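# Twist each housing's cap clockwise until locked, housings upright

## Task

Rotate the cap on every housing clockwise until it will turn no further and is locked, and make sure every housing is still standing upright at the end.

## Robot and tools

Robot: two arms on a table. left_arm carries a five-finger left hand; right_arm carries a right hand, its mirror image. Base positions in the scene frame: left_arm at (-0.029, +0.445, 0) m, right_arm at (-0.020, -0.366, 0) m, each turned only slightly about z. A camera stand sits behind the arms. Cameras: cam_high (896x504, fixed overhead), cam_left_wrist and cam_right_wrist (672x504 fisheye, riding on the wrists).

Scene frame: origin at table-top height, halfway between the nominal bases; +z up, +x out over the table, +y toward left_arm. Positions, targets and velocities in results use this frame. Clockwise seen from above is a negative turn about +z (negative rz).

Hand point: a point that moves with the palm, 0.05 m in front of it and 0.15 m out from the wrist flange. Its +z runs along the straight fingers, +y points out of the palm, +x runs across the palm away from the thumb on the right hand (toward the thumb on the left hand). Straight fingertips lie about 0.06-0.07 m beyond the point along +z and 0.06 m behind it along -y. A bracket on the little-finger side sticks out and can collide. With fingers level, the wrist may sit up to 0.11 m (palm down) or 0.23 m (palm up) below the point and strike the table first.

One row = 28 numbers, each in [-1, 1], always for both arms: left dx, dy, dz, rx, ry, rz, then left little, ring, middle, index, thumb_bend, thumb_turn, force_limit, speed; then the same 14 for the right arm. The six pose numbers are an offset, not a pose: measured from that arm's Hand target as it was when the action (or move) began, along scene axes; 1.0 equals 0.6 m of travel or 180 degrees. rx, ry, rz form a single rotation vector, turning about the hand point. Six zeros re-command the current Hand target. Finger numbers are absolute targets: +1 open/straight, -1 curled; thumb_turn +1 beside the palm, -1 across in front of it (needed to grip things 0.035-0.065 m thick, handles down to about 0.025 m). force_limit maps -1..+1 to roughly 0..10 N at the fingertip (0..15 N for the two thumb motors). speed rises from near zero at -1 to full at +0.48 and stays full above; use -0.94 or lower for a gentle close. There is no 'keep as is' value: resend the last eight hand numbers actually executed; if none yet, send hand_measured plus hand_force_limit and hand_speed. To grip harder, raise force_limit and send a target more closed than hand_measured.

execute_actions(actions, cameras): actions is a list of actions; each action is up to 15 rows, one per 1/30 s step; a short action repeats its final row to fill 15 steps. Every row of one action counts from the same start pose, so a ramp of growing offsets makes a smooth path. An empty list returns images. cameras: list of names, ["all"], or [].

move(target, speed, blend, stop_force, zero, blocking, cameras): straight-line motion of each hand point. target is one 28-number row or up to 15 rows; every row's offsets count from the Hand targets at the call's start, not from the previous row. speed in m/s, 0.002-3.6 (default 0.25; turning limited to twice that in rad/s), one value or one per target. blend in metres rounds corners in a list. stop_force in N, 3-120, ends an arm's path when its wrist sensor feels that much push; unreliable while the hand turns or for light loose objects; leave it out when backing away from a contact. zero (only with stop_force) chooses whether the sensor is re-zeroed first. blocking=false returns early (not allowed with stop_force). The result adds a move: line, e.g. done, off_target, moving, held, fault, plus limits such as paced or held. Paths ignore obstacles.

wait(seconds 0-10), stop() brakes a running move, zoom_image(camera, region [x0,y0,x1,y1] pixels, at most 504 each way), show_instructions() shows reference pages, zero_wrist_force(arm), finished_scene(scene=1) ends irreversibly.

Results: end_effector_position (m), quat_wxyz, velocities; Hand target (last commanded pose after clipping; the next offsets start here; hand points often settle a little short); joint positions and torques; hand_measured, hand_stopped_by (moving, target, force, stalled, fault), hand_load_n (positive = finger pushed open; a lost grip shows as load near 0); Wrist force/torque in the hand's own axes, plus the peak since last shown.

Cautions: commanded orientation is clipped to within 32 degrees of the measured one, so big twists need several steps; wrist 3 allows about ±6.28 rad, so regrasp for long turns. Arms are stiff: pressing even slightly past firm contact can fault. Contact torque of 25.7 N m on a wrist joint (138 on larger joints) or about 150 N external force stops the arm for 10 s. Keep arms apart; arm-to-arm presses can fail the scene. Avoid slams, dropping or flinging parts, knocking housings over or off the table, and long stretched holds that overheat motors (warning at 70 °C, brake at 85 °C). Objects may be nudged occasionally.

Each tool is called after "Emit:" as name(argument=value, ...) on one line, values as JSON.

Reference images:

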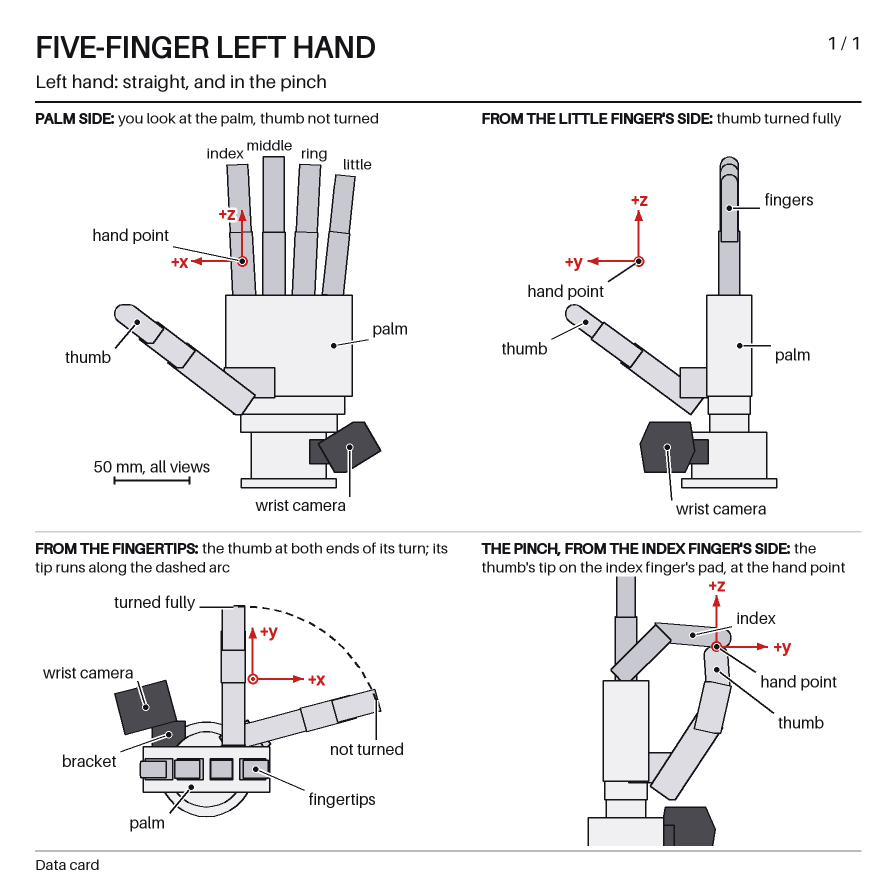

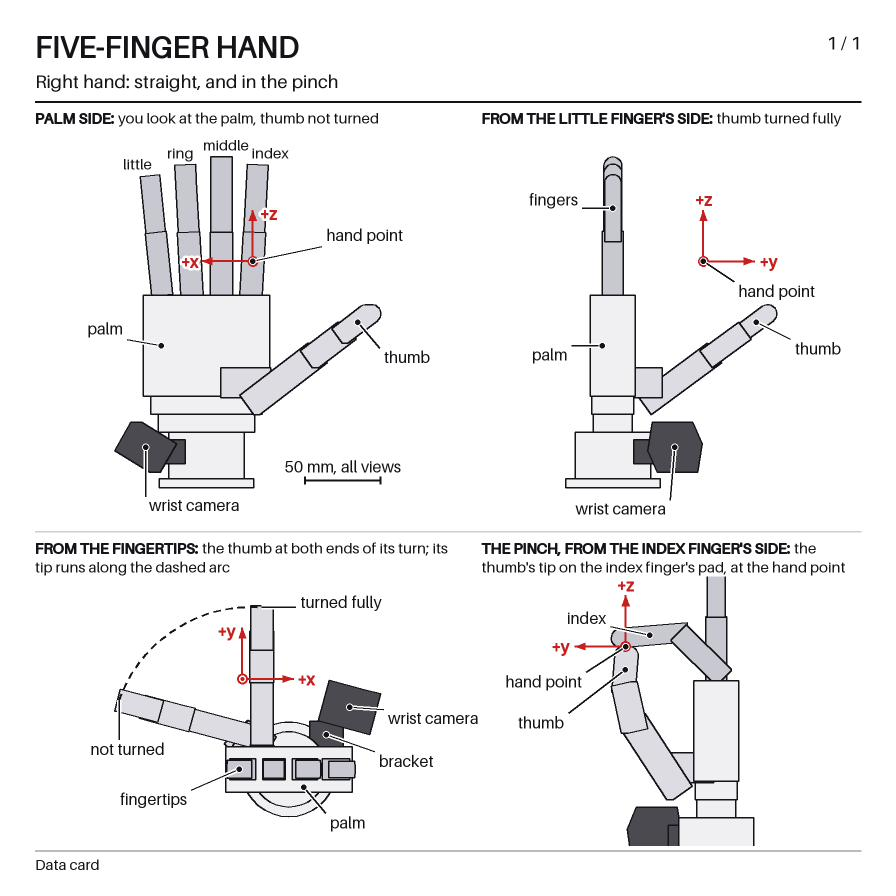

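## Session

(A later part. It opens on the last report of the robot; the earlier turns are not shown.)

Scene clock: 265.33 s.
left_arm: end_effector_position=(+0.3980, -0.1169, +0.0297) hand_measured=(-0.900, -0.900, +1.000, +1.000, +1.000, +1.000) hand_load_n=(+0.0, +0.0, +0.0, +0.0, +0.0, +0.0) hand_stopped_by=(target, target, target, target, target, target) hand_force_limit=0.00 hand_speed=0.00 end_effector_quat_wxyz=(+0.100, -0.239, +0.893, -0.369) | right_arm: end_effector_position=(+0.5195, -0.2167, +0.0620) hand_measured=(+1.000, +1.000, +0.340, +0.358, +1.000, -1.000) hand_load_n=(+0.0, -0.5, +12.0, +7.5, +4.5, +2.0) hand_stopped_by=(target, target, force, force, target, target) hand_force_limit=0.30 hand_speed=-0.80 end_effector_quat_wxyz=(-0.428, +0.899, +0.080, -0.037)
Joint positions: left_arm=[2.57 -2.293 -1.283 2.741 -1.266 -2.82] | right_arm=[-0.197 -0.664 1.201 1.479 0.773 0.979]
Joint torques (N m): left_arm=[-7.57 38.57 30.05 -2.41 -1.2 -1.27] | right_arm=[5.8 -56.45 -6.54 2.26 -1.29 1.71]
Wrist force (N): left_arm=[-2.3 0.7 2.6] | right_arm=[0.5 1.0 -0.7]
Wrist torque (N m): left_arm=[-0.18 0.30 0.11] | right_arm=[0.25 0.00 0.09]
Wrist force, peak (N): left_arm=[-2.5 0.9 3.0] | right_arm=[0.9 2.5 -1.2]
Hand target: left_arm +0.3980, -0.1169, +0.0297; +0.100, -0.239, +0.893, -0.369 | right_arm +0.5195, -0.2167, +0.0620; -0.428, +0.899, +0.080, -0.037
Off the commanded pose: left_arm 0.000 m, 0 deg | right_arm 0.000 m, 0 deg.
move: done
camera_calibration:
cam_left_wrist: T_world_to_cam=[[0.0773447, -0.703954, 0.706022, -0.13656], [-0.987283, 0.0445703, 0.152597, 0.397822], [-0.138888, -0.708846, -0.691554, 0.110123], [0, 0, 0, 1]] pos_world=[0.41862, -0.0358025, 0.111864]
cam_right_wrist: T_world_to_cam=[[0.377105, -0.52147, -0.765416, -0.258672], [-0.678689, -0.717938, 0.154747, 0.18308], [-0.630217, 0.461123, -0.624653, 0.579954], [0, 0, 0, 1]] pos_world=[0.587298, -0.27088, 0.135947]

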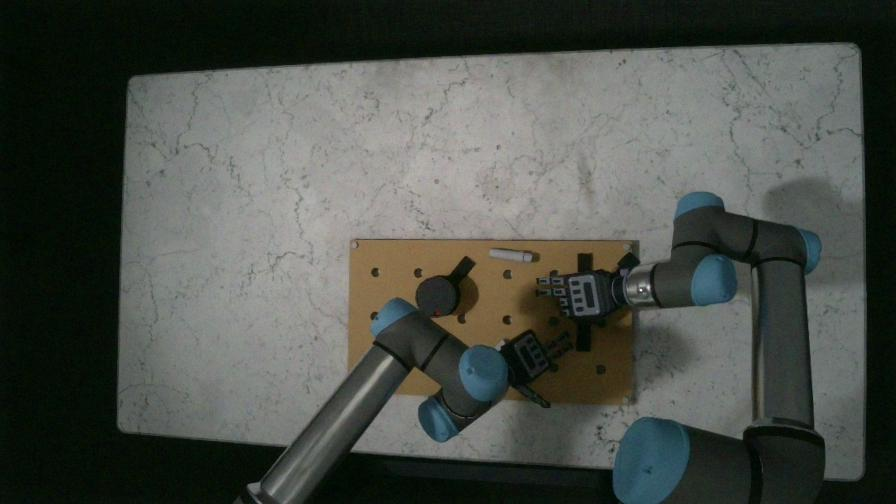

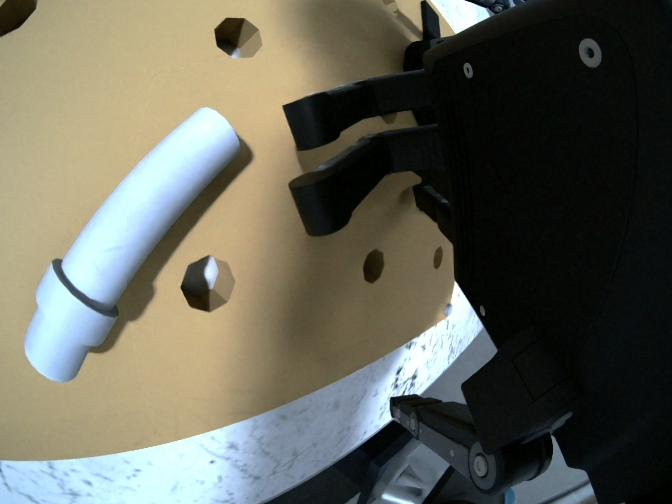

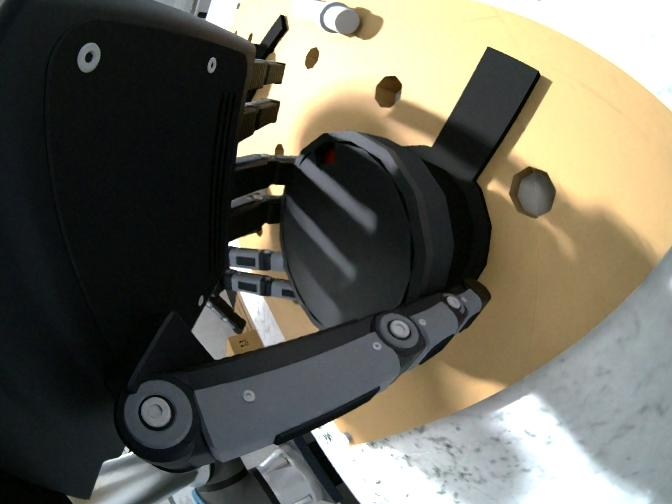

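Emit:
move(target=[[0,-0.0117,0,0,0,0,-0.9,-0.9,1,1,1,1,0,0,0,0,0,0,0,0,1,1,0.2,0.2,1,-1,0.3,-0.8],[0,-0.0117,0,0,0,0,-0.9,-0.9,1,1,1,1,0,0,0.0005,0.0043,0,0,0,-0.0833,1,1,0.2,0.2,1,-1,0.3,-0.8]], speed=0.1, cameras=["cam_high","cam_right_wrist"])

Emit:
zoom_image(camera="cam_high", region=[510, 260, 630, 380])

Emit:
zoom_image(camera="cam_right_wrist", region=[220, 0, 620, 400])

Scene clock: 273.77 s.
left_arm: end_effector_position=(+0.3980, -0.1239, +0.0297) hand_measured=(-0.900, -0.900, +1.000, +1.000, +1.000, +1.000) hand_load_n=(+0.0, +0.0, +0.0, +0.0, +0.0, +0.0) hand_stopped_by=(target, target, target, target, target, target) hand_force_limit=0.00 hand_speed=0.00 end_effector_quat_wxyz=(+0.100, -0.239, +0.893, -0.369) | right_arm: end_effector_position=(+0.5198, -0.2141, +0.0620) hand_measured=(+1.000, +1.000, +0.340, +0.358, +1.000, -1.000) hand_load_n=(+0.0, +0.0, +12.0, +7.5, +4.0, +1.0) hand_stopped_by=(target, target, force, force, target, target) hand_force_limit=0.30 hand_speed=-0.80 end_effector_quat_wxyz=(-0.429, +0.902, -0.038, +0.020)
Joint positions: left_arm=[2.559 -2.305 -1.262 2.734 -1.273 -2.828] | right_arm=[-0.227 -0.764 1.328 1.208 0.699 1.307]
Joint torques (N m): left_arm=[-8.87 38.17 30 -2.35 -1.05 -1.4] | right_arm=[-8.74 -54.61 -4.13 0.44 -3.07 2.3]
Wrist force (N): left_arm=[-2.3 0.8 2.2] | right_arm=[0.8 1.4 -1.0]
Wrist torque (N m): left_arm=[-0.16 0.29 0.11] | right_arm=[0.26 -0.02 0.07]
Wrist force, peak (N): left_arm=[-2.3 0.7 3.0] | right_arm=[0.8 2.2 -1.2]
Hand target: left_arm +0.3980, -0.1239, +0.0297; +0.100, -0.239, +0.893, -0.369 | right_arm +0.5198, -0.2141, +0.0620; -0.429, +0.902, -0.038, +0.020
Off the commanded pose: left_arm 0.000 m, 0 deg | right_arm 0.000 m, 0 deg.
move: done
camera_calibration:
cam_right_wrist: T_world_to_cam=[[0.229469, -0.601233, -0.765417, -0.197768], [-0.841135, -0.518179, 0.15486, 0.312385], [-0.48973, 0.608283, -0.624624, 0.53744], [0, 0, 0, 1]] pos_world=[0.571341, -0.283949, 0.135948]
Images, in order (width x height): cam_high 896x504, cam_right_wrist 672x504.

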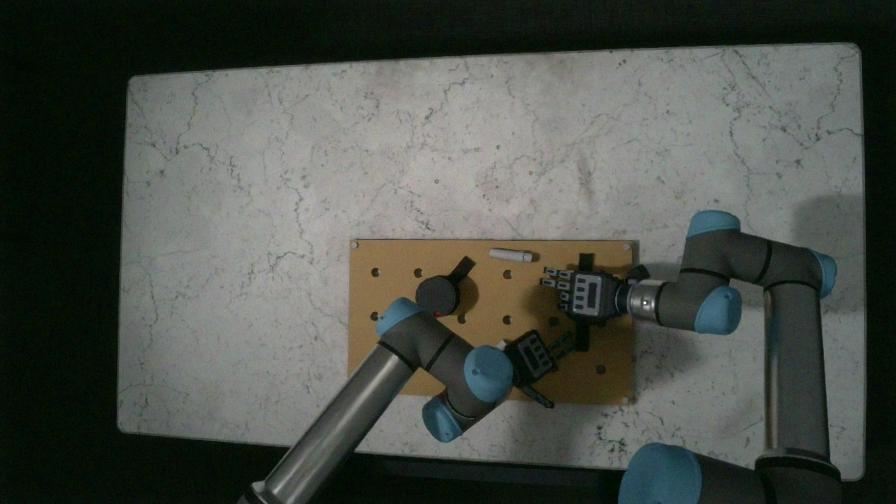

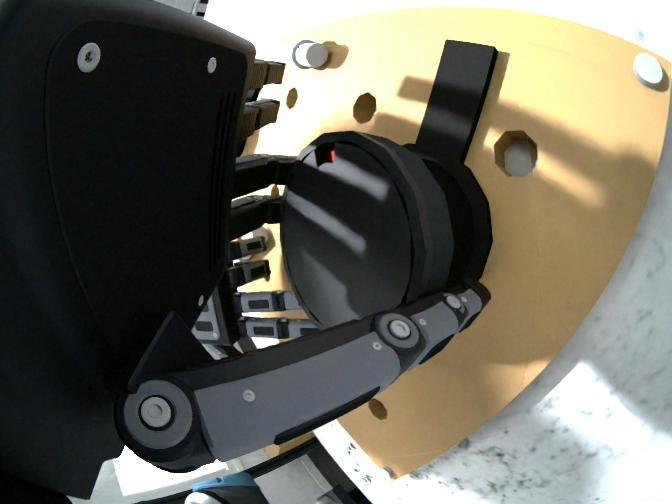

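Scaled by 4.200 from the camera's 896x504 image, which has a finer 1280x720 frame.

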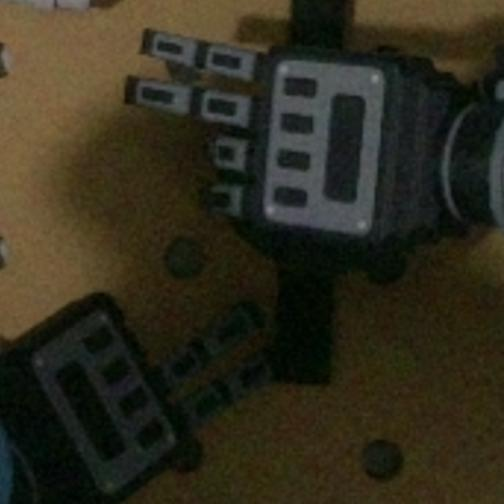

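Scaled by 1.260 from the camera's 672x504 image, which has a finer 960x720 frame.

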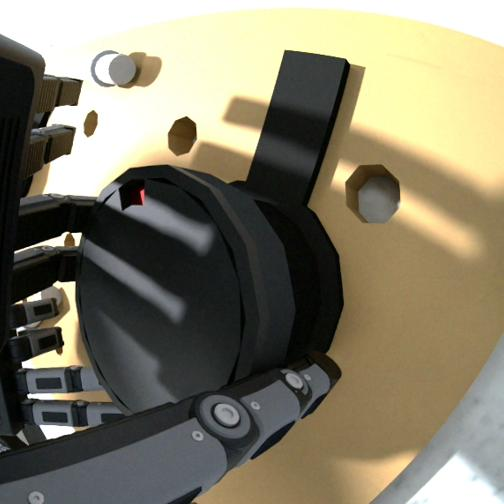

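Emit:
move(target=[0,0,0,0,0,0,-0.9,-0.9,1,1,1,1,0,0,0.0035,0.0063,0,0,0,-0.1389,1,1,0.2,0.2,1,-1,0.3,-0.8], speed=0.1, cameras=["cam_high","cam_right_wrist"])

Emit:
zoom_image(camera="cam_high", region=[510, 260, 630, 380])

Emit:
zoom_image(camera="cam_right_wrist", region=[220, 0, 620, 400])

Scene clock: 282.43 s.
left_arm: end_effector_position=(+0.3980, -0.1239, +0.0297) hand_measured=(-0.900, -0.900, +1.000, +1.000, +1.000, +1.000) hand_load_n=(+0.0, +0.0, +0.0, +0.0, +0.0, -0.5) hand_stopped_by=(target, target, target, target, target, target) hand_force_limit=0.00 hand_speed=0.00 end_effector_quat_wxyz=(+0.100, -0.239, +0.893, -0.369) | right_arm: end_effector_position=(+0.5219, -0.2103, +0.0620) hand_measured=(+1.000, +1.000, +0.340, +0.358, +1.000, -1.000) hand_load_n=(+0.0, +0.0, +12.0, +7.0, +4.5, +0.0) hand_stopped_by=(target, target, force, force, target, target) hand_force_limit=0.30 hand_speed=-0.80 end_effector_quat_wxyz=(-0.415, +0.873, -0.232, +0.112)
Joint positions: left_arm=[2.559 -2.305 -1.262 2.734 -1.273 -2.828] | right_arm=[-0.238 -0.97 1.555 0.681 0.722 1.964]
Joint torques (N m): left_arm=[-8.78 39.83 30.03 -2.43 -0.82 -1.31] | right_arm=[7.1 -47.73 -5.88 0.02 0.37 1.97]
Wrist force (N): left_arm=[-2.5 0.0 1.1] | right_arm=[1.7 2.0 -1.3]
Wrist torque (N m): left_arm=[-0.11 0.28 0.10] | right_arm=[0.22 -0.04 0.00]
Wrist force, peak (N): left_arm=[-2.7 0.7 2.5] | right_arm=[1.3 3.1 -0.8]
Hand target: left_arm +0.3980, -0.1239, +0.0297; +0.100, -0.239, +0.893, -0.369 | right_arm +0.5219, -0.2103, +0.0620; -0.415, +0.873, -0.232, +0.112
Off the commanded pose: left_arm 0.000 m, 0 deg | right_arm 0.000 m, 0 deg.
move: done
camera_calibration:
cam_right_wrist: T_world_to_cam=[[-0.0461377, -0.641885, -0.765411, -0.0606607], [-0.98133, -0.114096, 0.154835, 0.474235], [-0.186717, 0.758265, -0.624637, 0.409528], [0, 0, 0, 1]] pos_world=[0.539048, -0.295359, 0.135947]
Images, in order (width x height): cam_high 896x504, cam_right_wrist 672x504.

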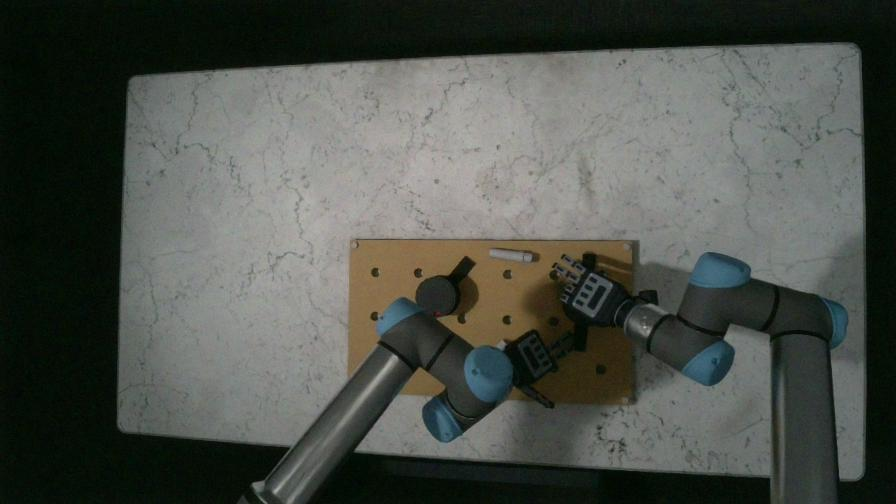

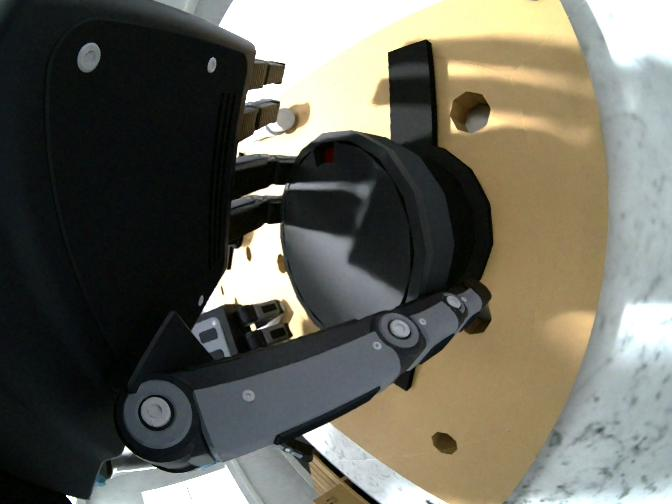

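Scaled by 4.200 from the camera's 896x504 image, which has a finer 1280x720 frame.

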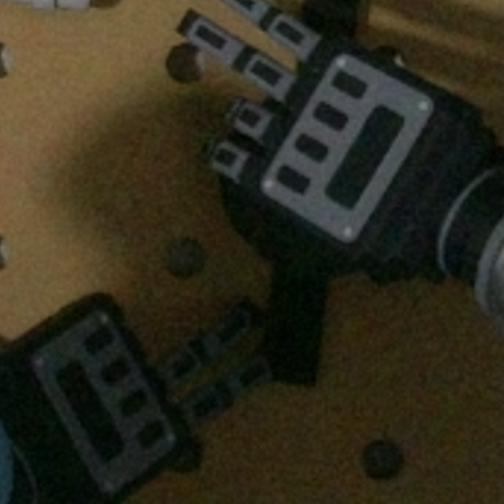

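Scaled by 1.260 from the camera's 672x504 image, which has a finer 960x720 frame.

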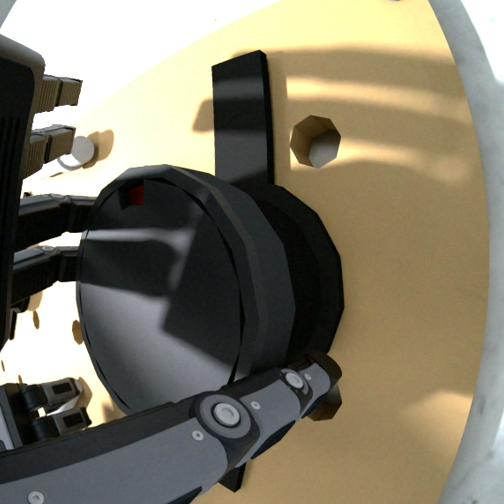

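Emit:
move(target=[0,0,0,0,0,0,-0.9,-0.9,1,1,1,1,0,0,0.006,0.0043,0,0,0,-0.1389,1,1,0.2,0.2,1,-1,0.3,-0.8], speed=0.1, cameras=["cam_high","cam_right_wrist"])

Emit:
zoom_image(camera="cam_high", region=[510, 260, 630, 380])

Emit:
zoom_image(camera="cam_right_wrist", region=[220, 0, 620, 400])

Scene clock: 291.43 s.
left_arm: end_effector_position=(+0.3980, -0.1239, +0.0297) hand_measured=(-0.900, -0.900, +1.000, +1.000, +1.000, +1.000) hand_load_n=(+0.0, +0.0, +0.0, +0.0, +0.0, -0.5) hand_stopped_by=(target, target, target, target, target, target) hand_force_limit=0.00 hand_speed=0.00 end_effector_quat_wxyz=(+0.100, -0.239, +0.893, -0.369) | right_arm: end_effector_position=(+0.5255, -0.2077, +0.0620) hand_measured=(+1.000, +1.000, +0.340, +0.358, +1.000, -1.000) hand_load_n=(+0.0, +0.0, +12.5, +6.5, +4.5, -6.0) hand_stopped_by=(target, target, force, force, target, target) hand_force_limit=0.30 hand_speed=-0.80 end_effector_quat_wxyz=(-0.381, +0.802, -0.415, +0.199)
Joint positions: left_arm=[2.559 -2.305 -1.262 2.734 -1.273 -2.828] | right_arm=[-0.183 -1.161 1.761 0.272 0.967 2.543]
Joint torques (N m): left_arm=[-7.3 39.21 29.19 -2.23 -0.82 -1.07] | right_arm=[10.54 -39.29 -4.01 -0.48 -0.02 2.42]
Wrist force (N): left_arm=[-2.8 -0.8 -1.4] | right_arm=[5.9 0.8 -2.4]
Wrist torque (N m): left_arm=[0.06 0.31 0.09] | right_arm=[0.14 -0.14 -0.14]
Wrist force, peak (N): left_arm=[-3.0 -0.9 -1.7] | right_arm=[5.8 1.1 -2.5]
Hand target: left_arm +0.3980, -0.1239, +0.0297; +0.100, -0.239, +0.893, -0.369 | right_arm +0.5255, -0.2077, +0.0620; -0.381, +0.802, -0.415, +0.199
Off the commanded pose: left_arm 0.000 m, 0 deg | right_arm 0.000 m, 0 deg.
move: done
camera_calibration:
cam_right_wrist: T_world_to_cam=[[-0.313069, -0.562267, -0.765405, 0.0979441], [-0.937615, 0.311301, 0.154825, 0.543503], [0.151218, 0.766125, -0.624648, 0.232336], [0, 0, 0, 1]] pos_world=[0.505126, -0.292121, 0.135947]
Images, in order (width x height): cam_high 896x504, cam_right_wrist 672x504.

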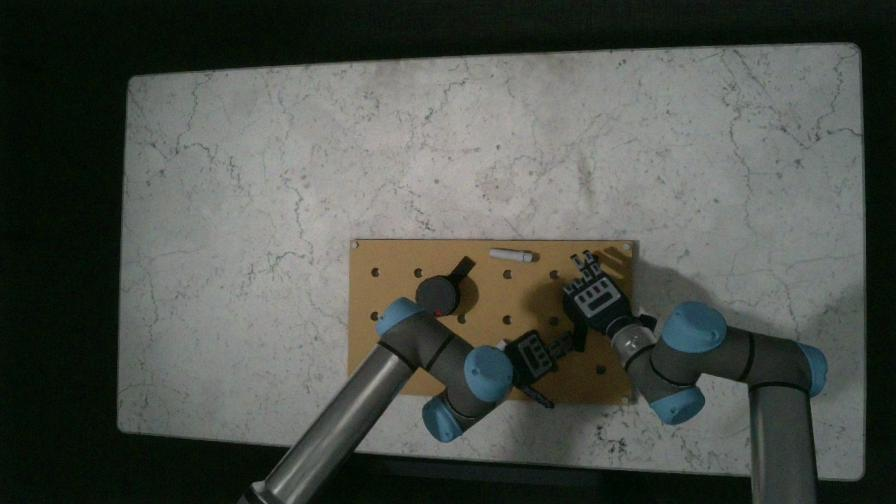

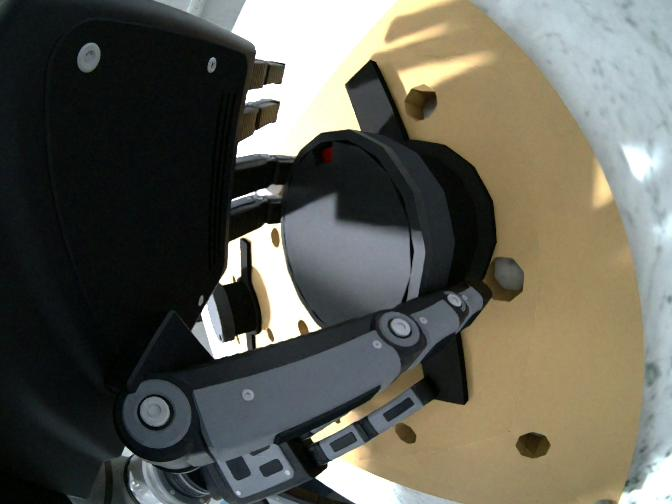

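Scaled by 4.200 from the camera's 896x504 image, which has a finer 1280x720 frame.

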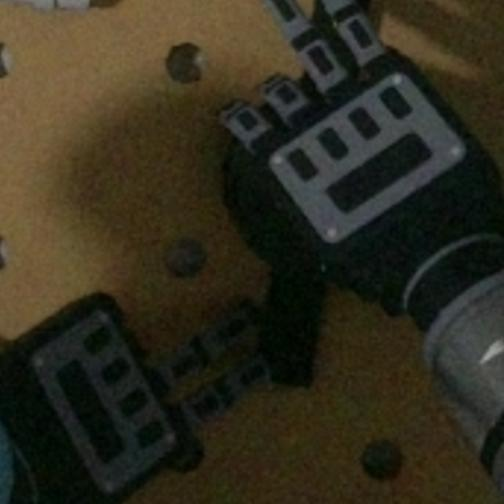

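Scaled by 1.260 from the camera's 672x504 image, which has a finer 960x720 frame.

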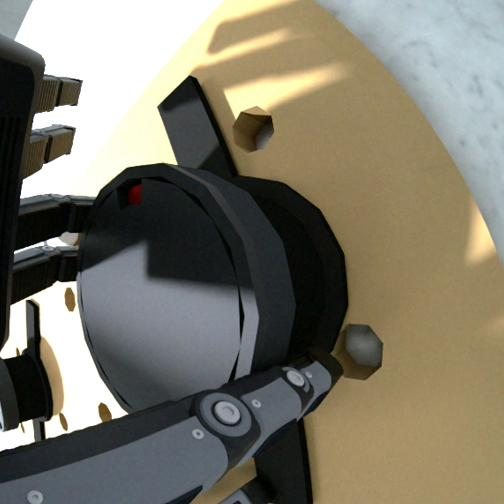

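Emit:
move(target=[0,0,0,0,0,0,-0.9,-0.9,1,1,1,1,0,0,0.0028,0.001,0,0,0,-0.0556,1,1,0.2,0.2,1,-1,0.3,-0.8], speed=0.1, cameras=["cam_high","cam_right_wrist"])

Emit:
zoom_image(camera="cam_high", region=[510, 260, 630, 380])

Emit:
zoom_image(camera="cam_right_wrist", region=[220, 0, 620, 400])

Scene clock: 301.03 s.
left_arm: end_effector_position=(+0.3980, -0.1239, +0.0297) hand_measured=(-0.900, -0.900, +1.000, +1.000, +1.000, +1.000) hand_load_n=(+0.0, +0.0, +0.0, +0.0, +0.0, +0.0) hand_stopped_by=(target, target, target, target, target, target) hand_force_limit=0.00 hand_speed=0.00 end_effector_quat_wxyz=(+0.100, -0.239, +0.893, -0.369) | right_arm: end_effector_position=(+0.5272, -0.2071, +0.0620) hand_measured=(+1.000, +1.000, +0.340, +0.358, +1.000, -1.000) hand_load_n=(+0.0, +0.0, +13.0, +6.5, +4.5, -6.5) hand_stopped_by=(target, target, force, force, target, target) hand_force_limit=0.30 hand_speed=-0.80 end_effector_quat_wxyz=(-0.362, +0.762, -0.484, +0.232)
Joint positions: left_arm=[2.559 -2.305 -1.262 2.734 -1.273 -2.828] | right_arm=[-0.139 -1.211 1.816 0.174 1.116 2.729]
Joint torques (N m): left_arm=[-8.46 38.24 26.24 -2.18 -0.73 -1.25] | right_arm=[10.16 -36.45 -3.87 -0.16 -0.02 2.67]
Wrist force (N): left_arm=[-2.5 -1.3 -2.2] | right_arm=[7.0 -0.9 -3.4]
Wrist torque (N m): left_arm=[0.12 0.24 0.11] | right_arm=[0.23 -0.08 -0.18]
Wrist force, peak (N): left_arm=[-3.1 -1.3 -2.3] | right_arm=[7.2 -0.7 -3.2]
Hand target: left_arm +0.3980, -0.1239, +0.0297; +0.100, -0.239, +0.893, -0.369 | right_arm +0.5272, -0.2071, +0.0620; -0.362, +0.762, -0.484, +0.232
Off the commanded pose: left_arm 0.000 m, 0 deg | right_arm 0.000 m, 0 deg.
move: done
camera_calibration:
cam_right_wrist: T_world_to_cam=[[-0.405951, -0.499322, -0.765429, 0.160812], [-0.869286, 0.469449, 0.15479, 0.541562], [0.282039, 0.728214, -0.624627, 0.154789], [0, 0, 0, 1]] pos_world=[0.492397, -0.286658, 0.135947]
Images, in order (width x height): cam_high 896x504, cam_right_wrist 672x504.

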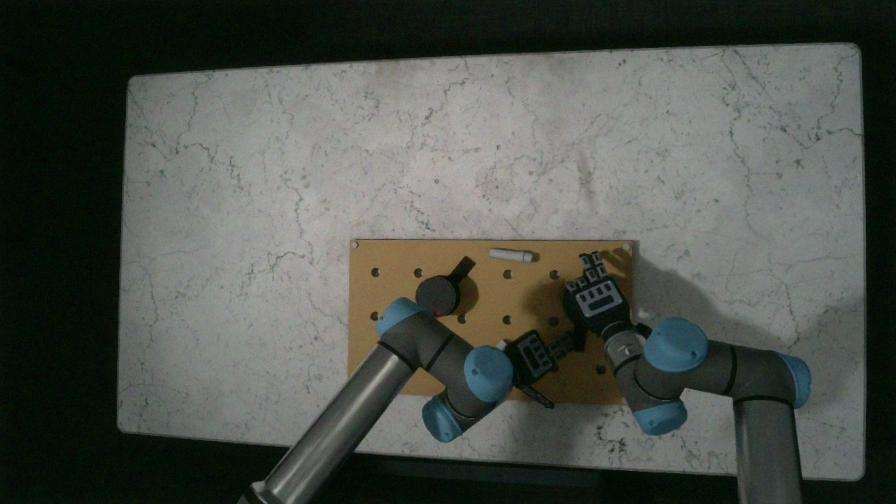

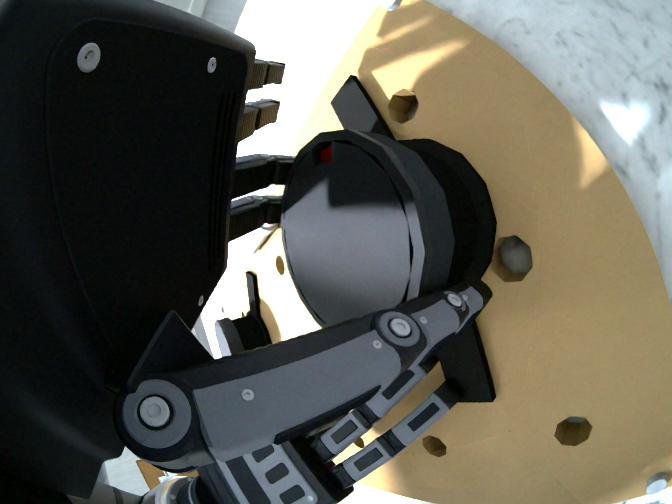

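Scaled by 4.200 from the camera's 896x504 image, which has a finer 1280x720 frame.

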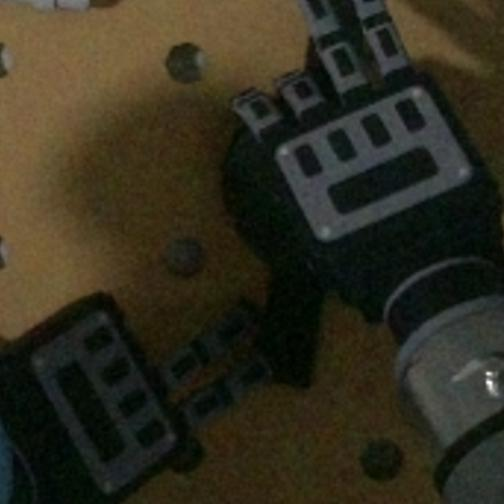

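Scaled by 1.260 from the camera's 672x504 image, which has a finer 960x720 frame.

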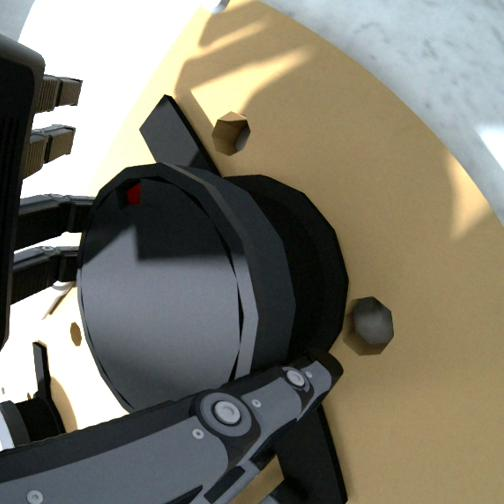

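Emit:
move(target=[0,0,0,0,0,0,-0.9,-0.9,1,1,1,1,0,0,0.0028,0.0005,0,0,0,-0.0556,1,1,0.2,0.2,1,-1,0.3,-0.8], speed=0.1, cameras=["cam_high","cam_right_wrist"])

Emit:
zoom_image(camera="cam_high", region=[510, 260, 630, 380])

Emit:
zoom_image(camera="cam_right_wrist", region=[220, 0, 620, 400])

Scene clock: 307.63 s.
left_arm: end_effector_position=(+0.3980, -0.1239, +0.0297) hand_measured=(-0.900, -0.900, +1.000, +1.000, +1.000, +1.000) hand_load_n=(+0.0, +0.0, +0.0, +0.0, +0.0, -0.5) hand_stopped_by=(target, target, target, target, target, target) hand_force_limit=0.00 hand_speed=0.00 end_effector_quat_wxyz=(+0.100, -0.239, +0.893, -0.369) | right_arm: end_effector_position=(+0.5289, -0.2068, +0.0620) hand_measured=(+1.000, +1.000, +0.340, +0.358, +1.000, -1.000) hand_load_n=(+0.0, +0.0, +13.5, +6.5, +4.5, -7.0) hand_stopped_by=(target, target, force, force, target, target) hand_force_limit=0.30 hand_speed=-0.80 end_effector_quat_wxyz=(-0.341, +0.717, -0.548, +0.262)
Joint positions: left_arm=[2.559 -2.305 -1.262 2.734 -1.273 -2.828] | right_arm=[-0.084 -1.243 1.848 0.112 1.285 2.897]
Joint torques (N m): left_arm=[-7.01 38.88 25.63 -2.45 -0.42 -0.99] | right_arm=[10.81 -36.49 -2.16 0.01 0.21 2.93]
Wrist force (N): left_arm=[-2.4 -1.1 -2.6] | right_arm=[7.3 -2.7 -0.9]
Wrist torque (N m): left_arm=[0.14 0.32 0.12] | right_arm=[0.28 -0.15 -0.23]
Wrist force, peak (N): left_arm=[-3.0 -1.7 -2.7] | right_arm=[7.7 -1.0 -3.5]
Hand target: left_arm +0.3980, -0.1239, +0.0297; +0.100, -0.239, +0.893, -0.369 | right_arm +0.5289, -0.2068, +0.0620; -0.340, +0.717, -0.548, +0.262
Off the commanded pose: left_arm 0.000 m, 0 deg | right_arm 0.000 m, 0 deg.
move: done
camera_calibration:
cam_right_wrist: T_world_to_cam=[[-0.486551, -0.421193, -0.765418, 0.220464], [-0.774486, 0.613358, 0.154798, 0.522554], [0.404275, 0.668123, -0.624638, 0.07699], [0, 0, 0, 1]] pos_world=[0.480853, -0.279094, 0.135947]
Images, in order (width x height): cam_high 896x504, cam_right_wrist 672x504.

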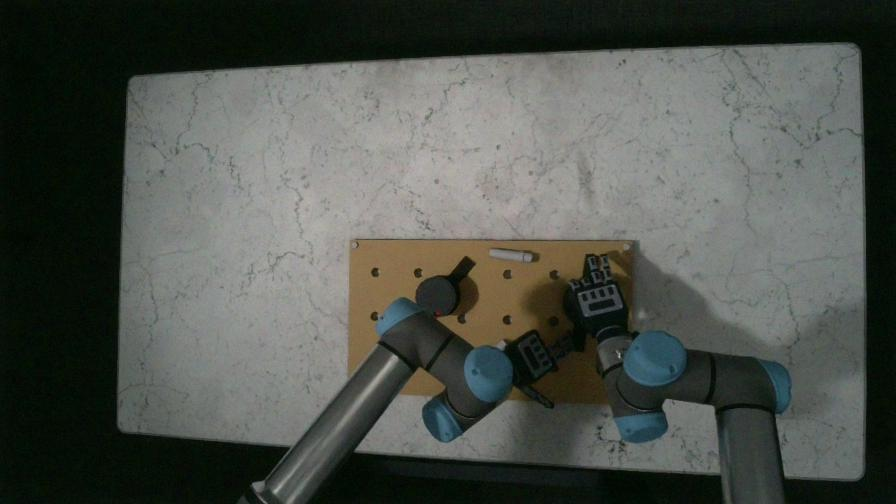

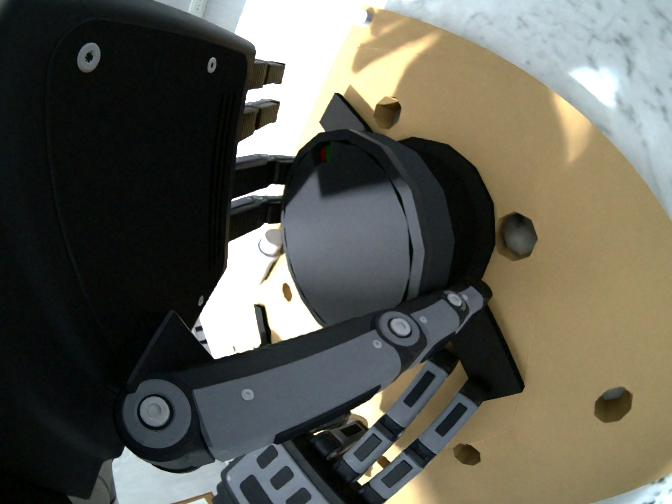

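Scaled by 4.200 from the camera's 896x504 image, which has a finer 1280x720 frame.

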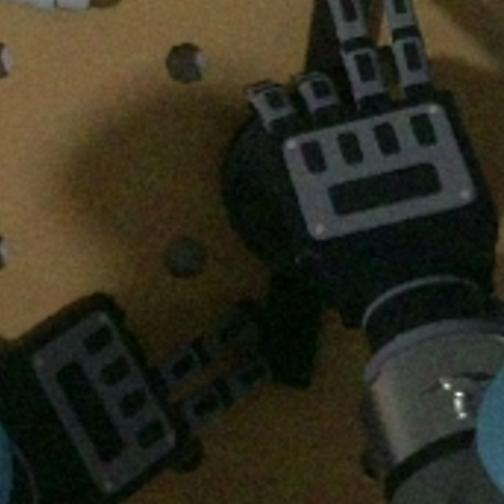

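Scaled by 1.260 from the camera's 672x504 image, which has a finer 960x720 frame.

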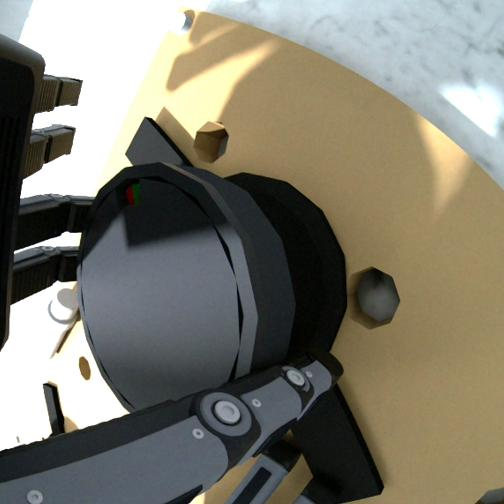

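Emit:
move(target=[0,0,0,0,0,0,-0.9,-0.9,1,1,1,1,0,0,0.0037,-0.0002,0,0,0,-0.0667,1,1,0.2,0.2,1,-1,0.3,-0.8], speed=0.1, cameras=["cam_high","cam_right_wrist"])

Emit:
zoom_image(camera="cam_high", region=[510, 260, 630, 380])

Emit:
zoom_image(camera="cam_right_wrist", region=[220, 0, 620, 400])

Scene clock: 316.73 s.
left_arm: end_effector_position=(+0.3980, -0.1239, +0.0297) hand_measured=(-0.900, -0.900, +1.000, +1.000, +1.000, +1.000) hand_load_n=(+0.0, +0.0, -1.5, +0.5, +0.0, -0.5) hand_stopped_by=(target, target, target, target, target, target) hand_force_limit=0.00 hand_speed=0.00 end_effector_quat_wxyz=(+0.100, -0.239, +0.893, -0.369) | right_arm: end_effector_position=(+0.5311, -0.2070, +0.0620) hand_measured=(+1.000, +1.000, +0.340, +0.358, +1.000, -1.000) hand_load_n=(-0.5, +0.0, +13.5, +3.5, +5.0, -15.5) hand_stopped_by=(target, target, force, force, target, target) hand_force_limit=0.30 hand_speed=-0.80 end_effector_quat_wxyz=(-0.311, +0.656, -0.620, +0.297)
Joint positions: left_arm=[2.559 -2.305 -1.262 2.734 -1.273 -2.828] | right_arm=[-0.006 -1.253 1.856 0.081 1.505 3.084]
Joint torques (N m): left_arm=[-8.89 38.64 23.09 -2.12 -0.16 -0.92] | right_arm=[11.29 -17.24 -33.71 -1.29 -0.3 3.03]
Wrist force (N): left_arm=[-6.0 -2.8 -7.5] | right_arm=[10.3 1.2 -10.3]
Wrist torque (N m): left_arm=[0.45 0.15 -0.10] | right_arm=[0.54 -0.53 -0.45]
Wrist force, peak (N): left_arm=[-6.0 -2.8 -7.5] | right_arm=[10.4 1.4 -10.2]
Hand target: left_arm +0.3980, -0.1239, +0.0297; +0.100, -0.239, +0.893, -0.369 | right_arm +0.5311, -0.2069, +0.0620; -0.311, +0.656, -0.620, +0.297
Off the commanded pose: left_arm 0.000 m, 0 deg | right_arm 0.000 m, 0 deg.
move: done
camera_calibration:
cam_right_wrist: T_world_to_cam=[[-0.563489, -0.310741, -0.765455, 0.285232], [-0.629916, 0.761092, 0.154743, 0.478096], [0.534496, 0.569368, -0.624607, -0.0134537], [0, 0, 0, 1]] pos_world=[0.469076, -0.267581, 0.135948]
Images, in order (width x height): cam_high 896x504, cam_right_wrist 672x504.

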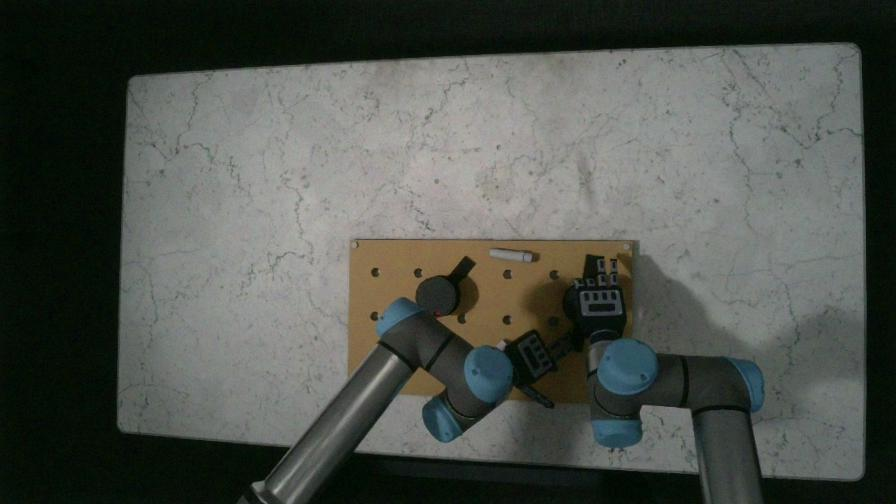

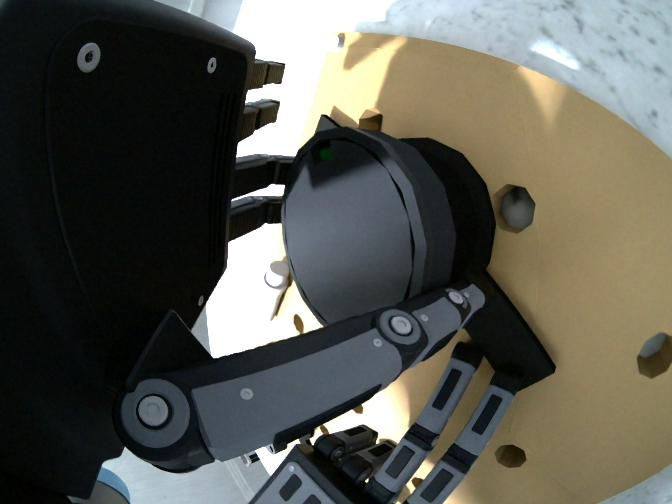

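Scaled by 4.200 from the camera's 896x504 image, which has a finer 1280x720 frame.

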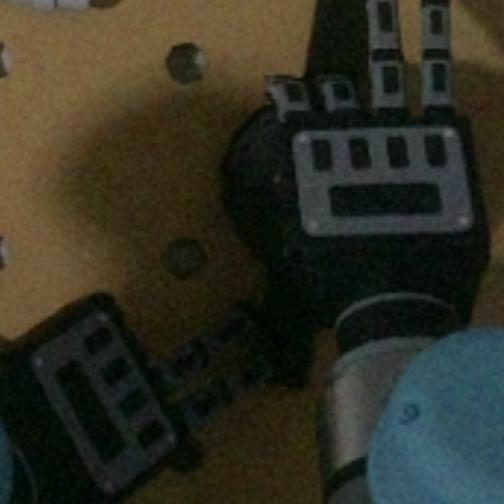

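Scaled by 1.260 from the camera's 672x504 image, which has a finer 960x720 frame.

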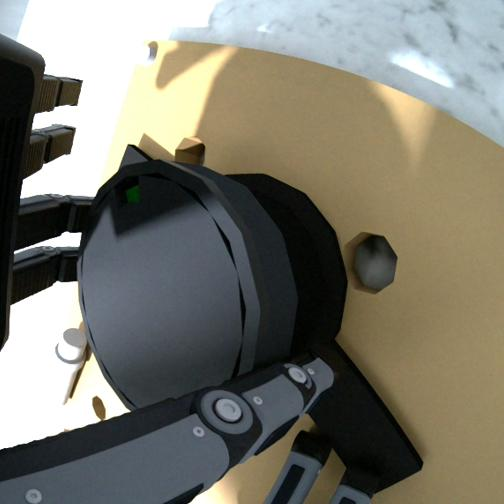

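Emit:
move(target=[[0,0.02,0,0,0,0,-0.9,-0.9,1,1,1,1,0,0,0,0,0,0,0,0,1,1,0.2,0.2,1,-1,0.3,-0.8],[0,0.1,0.1,0,0,0,-0.9,-0.9,1,1,1,1,0,0,0,0,0,0,0,0,1,1,0.2,0.2,1,-1,0.3,-0.8]], speed=0.08, cameras=["cam_high","cam_right_wrist"])

Emit:
zoom_image(camera="cam_high", region=[510, 260, 630, 380])

Emit:
zoom_image(camera="cam_right_wrist", region=[220, 0, 620, 400])

Scene clock: 326.30 s.
left_arm: end_effector_position=(+0.3980, -0.0640, +0.0895) hand_measured=(-0.900, -0.900, +1.000, +1.000, +1.000, +1.000) hand_load_n=(+0.0, +0.0, +0.0, +0.0, +0.0, -0.5) hand_stopped_by=(target, target, target, target, target, target) hand_force_limit=0.00 hand_speed=0.00 end_effector_quat_wxyz=(+0.100, -0.239, +0.893, -0.369) | right_arm: end_effector_position=(+0.5311, -0.2069, +0.0620) hand_measured=(+1.000, +1.000, +0.340, +0.358, +1.000, -1.000) hand_load_n=(+0.0, +0.0, +12.5, +6.5, +4.5, +2.0) hand_stopped_by=(target, target, force, force, target, target) hand_force_limit=0.30 hand_speed=-0.80 end_effector_quat_wxyz=(-0.311, +0.656, -0.620, +0.297)
Joint positions: left_arm=[2.652 -2.153 -1.362 2.658 -1.212 -2.755] | right_arm=[-0.006 -1.253 1.856 0.081 1.505 3.084]
Joint torques (N m): left_arm=[10.92 55.96 7.11 -2.54 2 1.26] | right_arm=[-6.85 -39.94 -30.4 1.16 1.05 -1.25]
Wrist force (N): left_arm=[-2.5 0.7 2.5] | right_arm=[0.5 3.4 0.4]
Wrist torque (N m): left_arm=[-0.21 0.34 0.02] | right_arm=[0.22 -0.03 0.14]
Wrist force, peak (N): left_arm=[-6.1 -2.9 -7.8] | right_arm=[10.5 1.1 -10.9]
Hand target: left_arm +0.3980, -0.0639, +0.0897; +0.100, -0.239, +0.893, -0.369 | right_arm +0.5311, -0.2069, +0.0620; -0.311, +0.656, -0.620, +0.297
Off the commanded pose: left_arm 0.000 m, 0 deg | right_arm 0.000 m, 0 deg.
move: done
camera_calibration:
cam_right_wrist: T_world_to_cam=[[-0.563682, -0.310506, -0.765407, 0.28538], [-0.629631, 0.761306, 0.154848, 0.478006], [0.534627, 0.569209, -0.624639, -0.0135534], [0, 0, 0, 1]] pos_world=[0.469077, -0.267582, 0.135947]
Images, in order (width x height): cam_high 896x504, cam_right_wrist 672x504.

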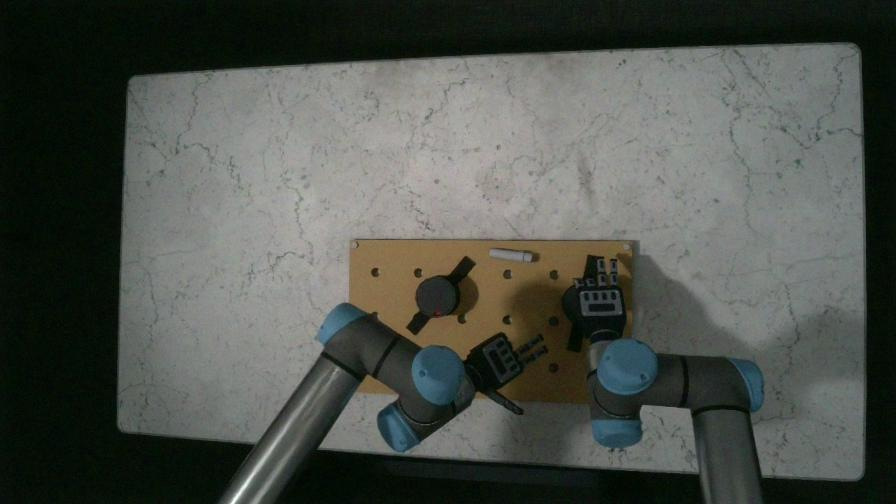

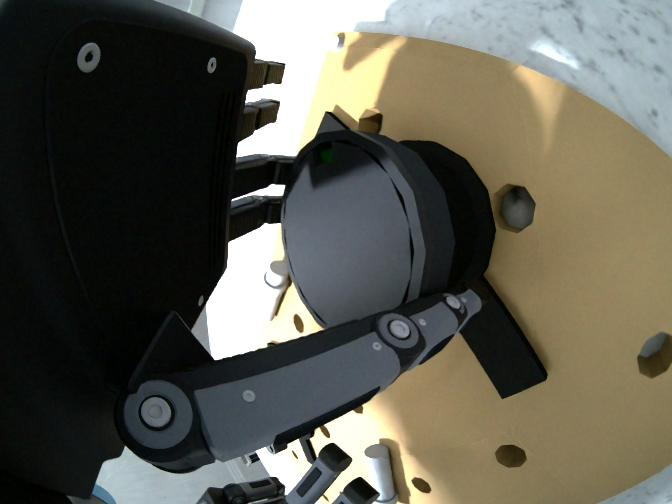

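Scaled by 4.200 from the camera's 896x504 image, which has a finer 1280x720 frame.

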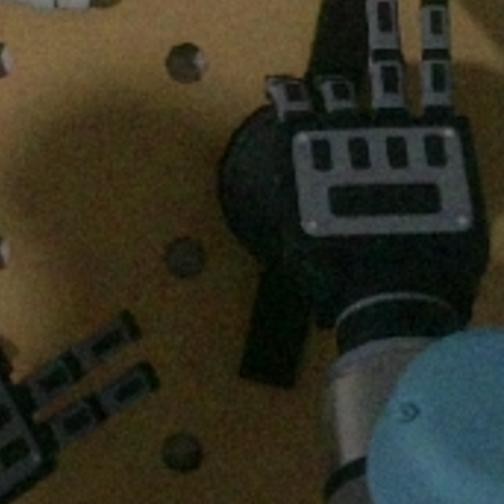

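Scaled by 1.260 from the camera's 672x504 image, which has a finer 960x720 frame.

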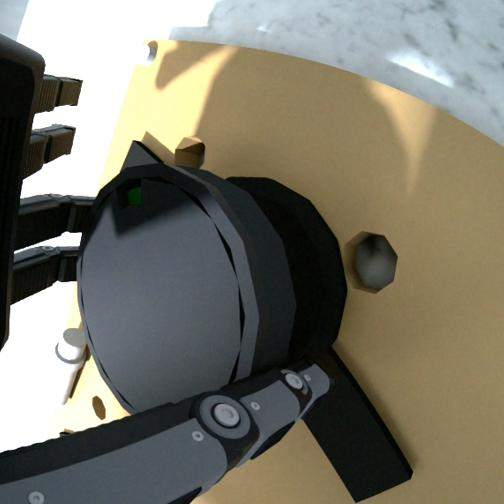

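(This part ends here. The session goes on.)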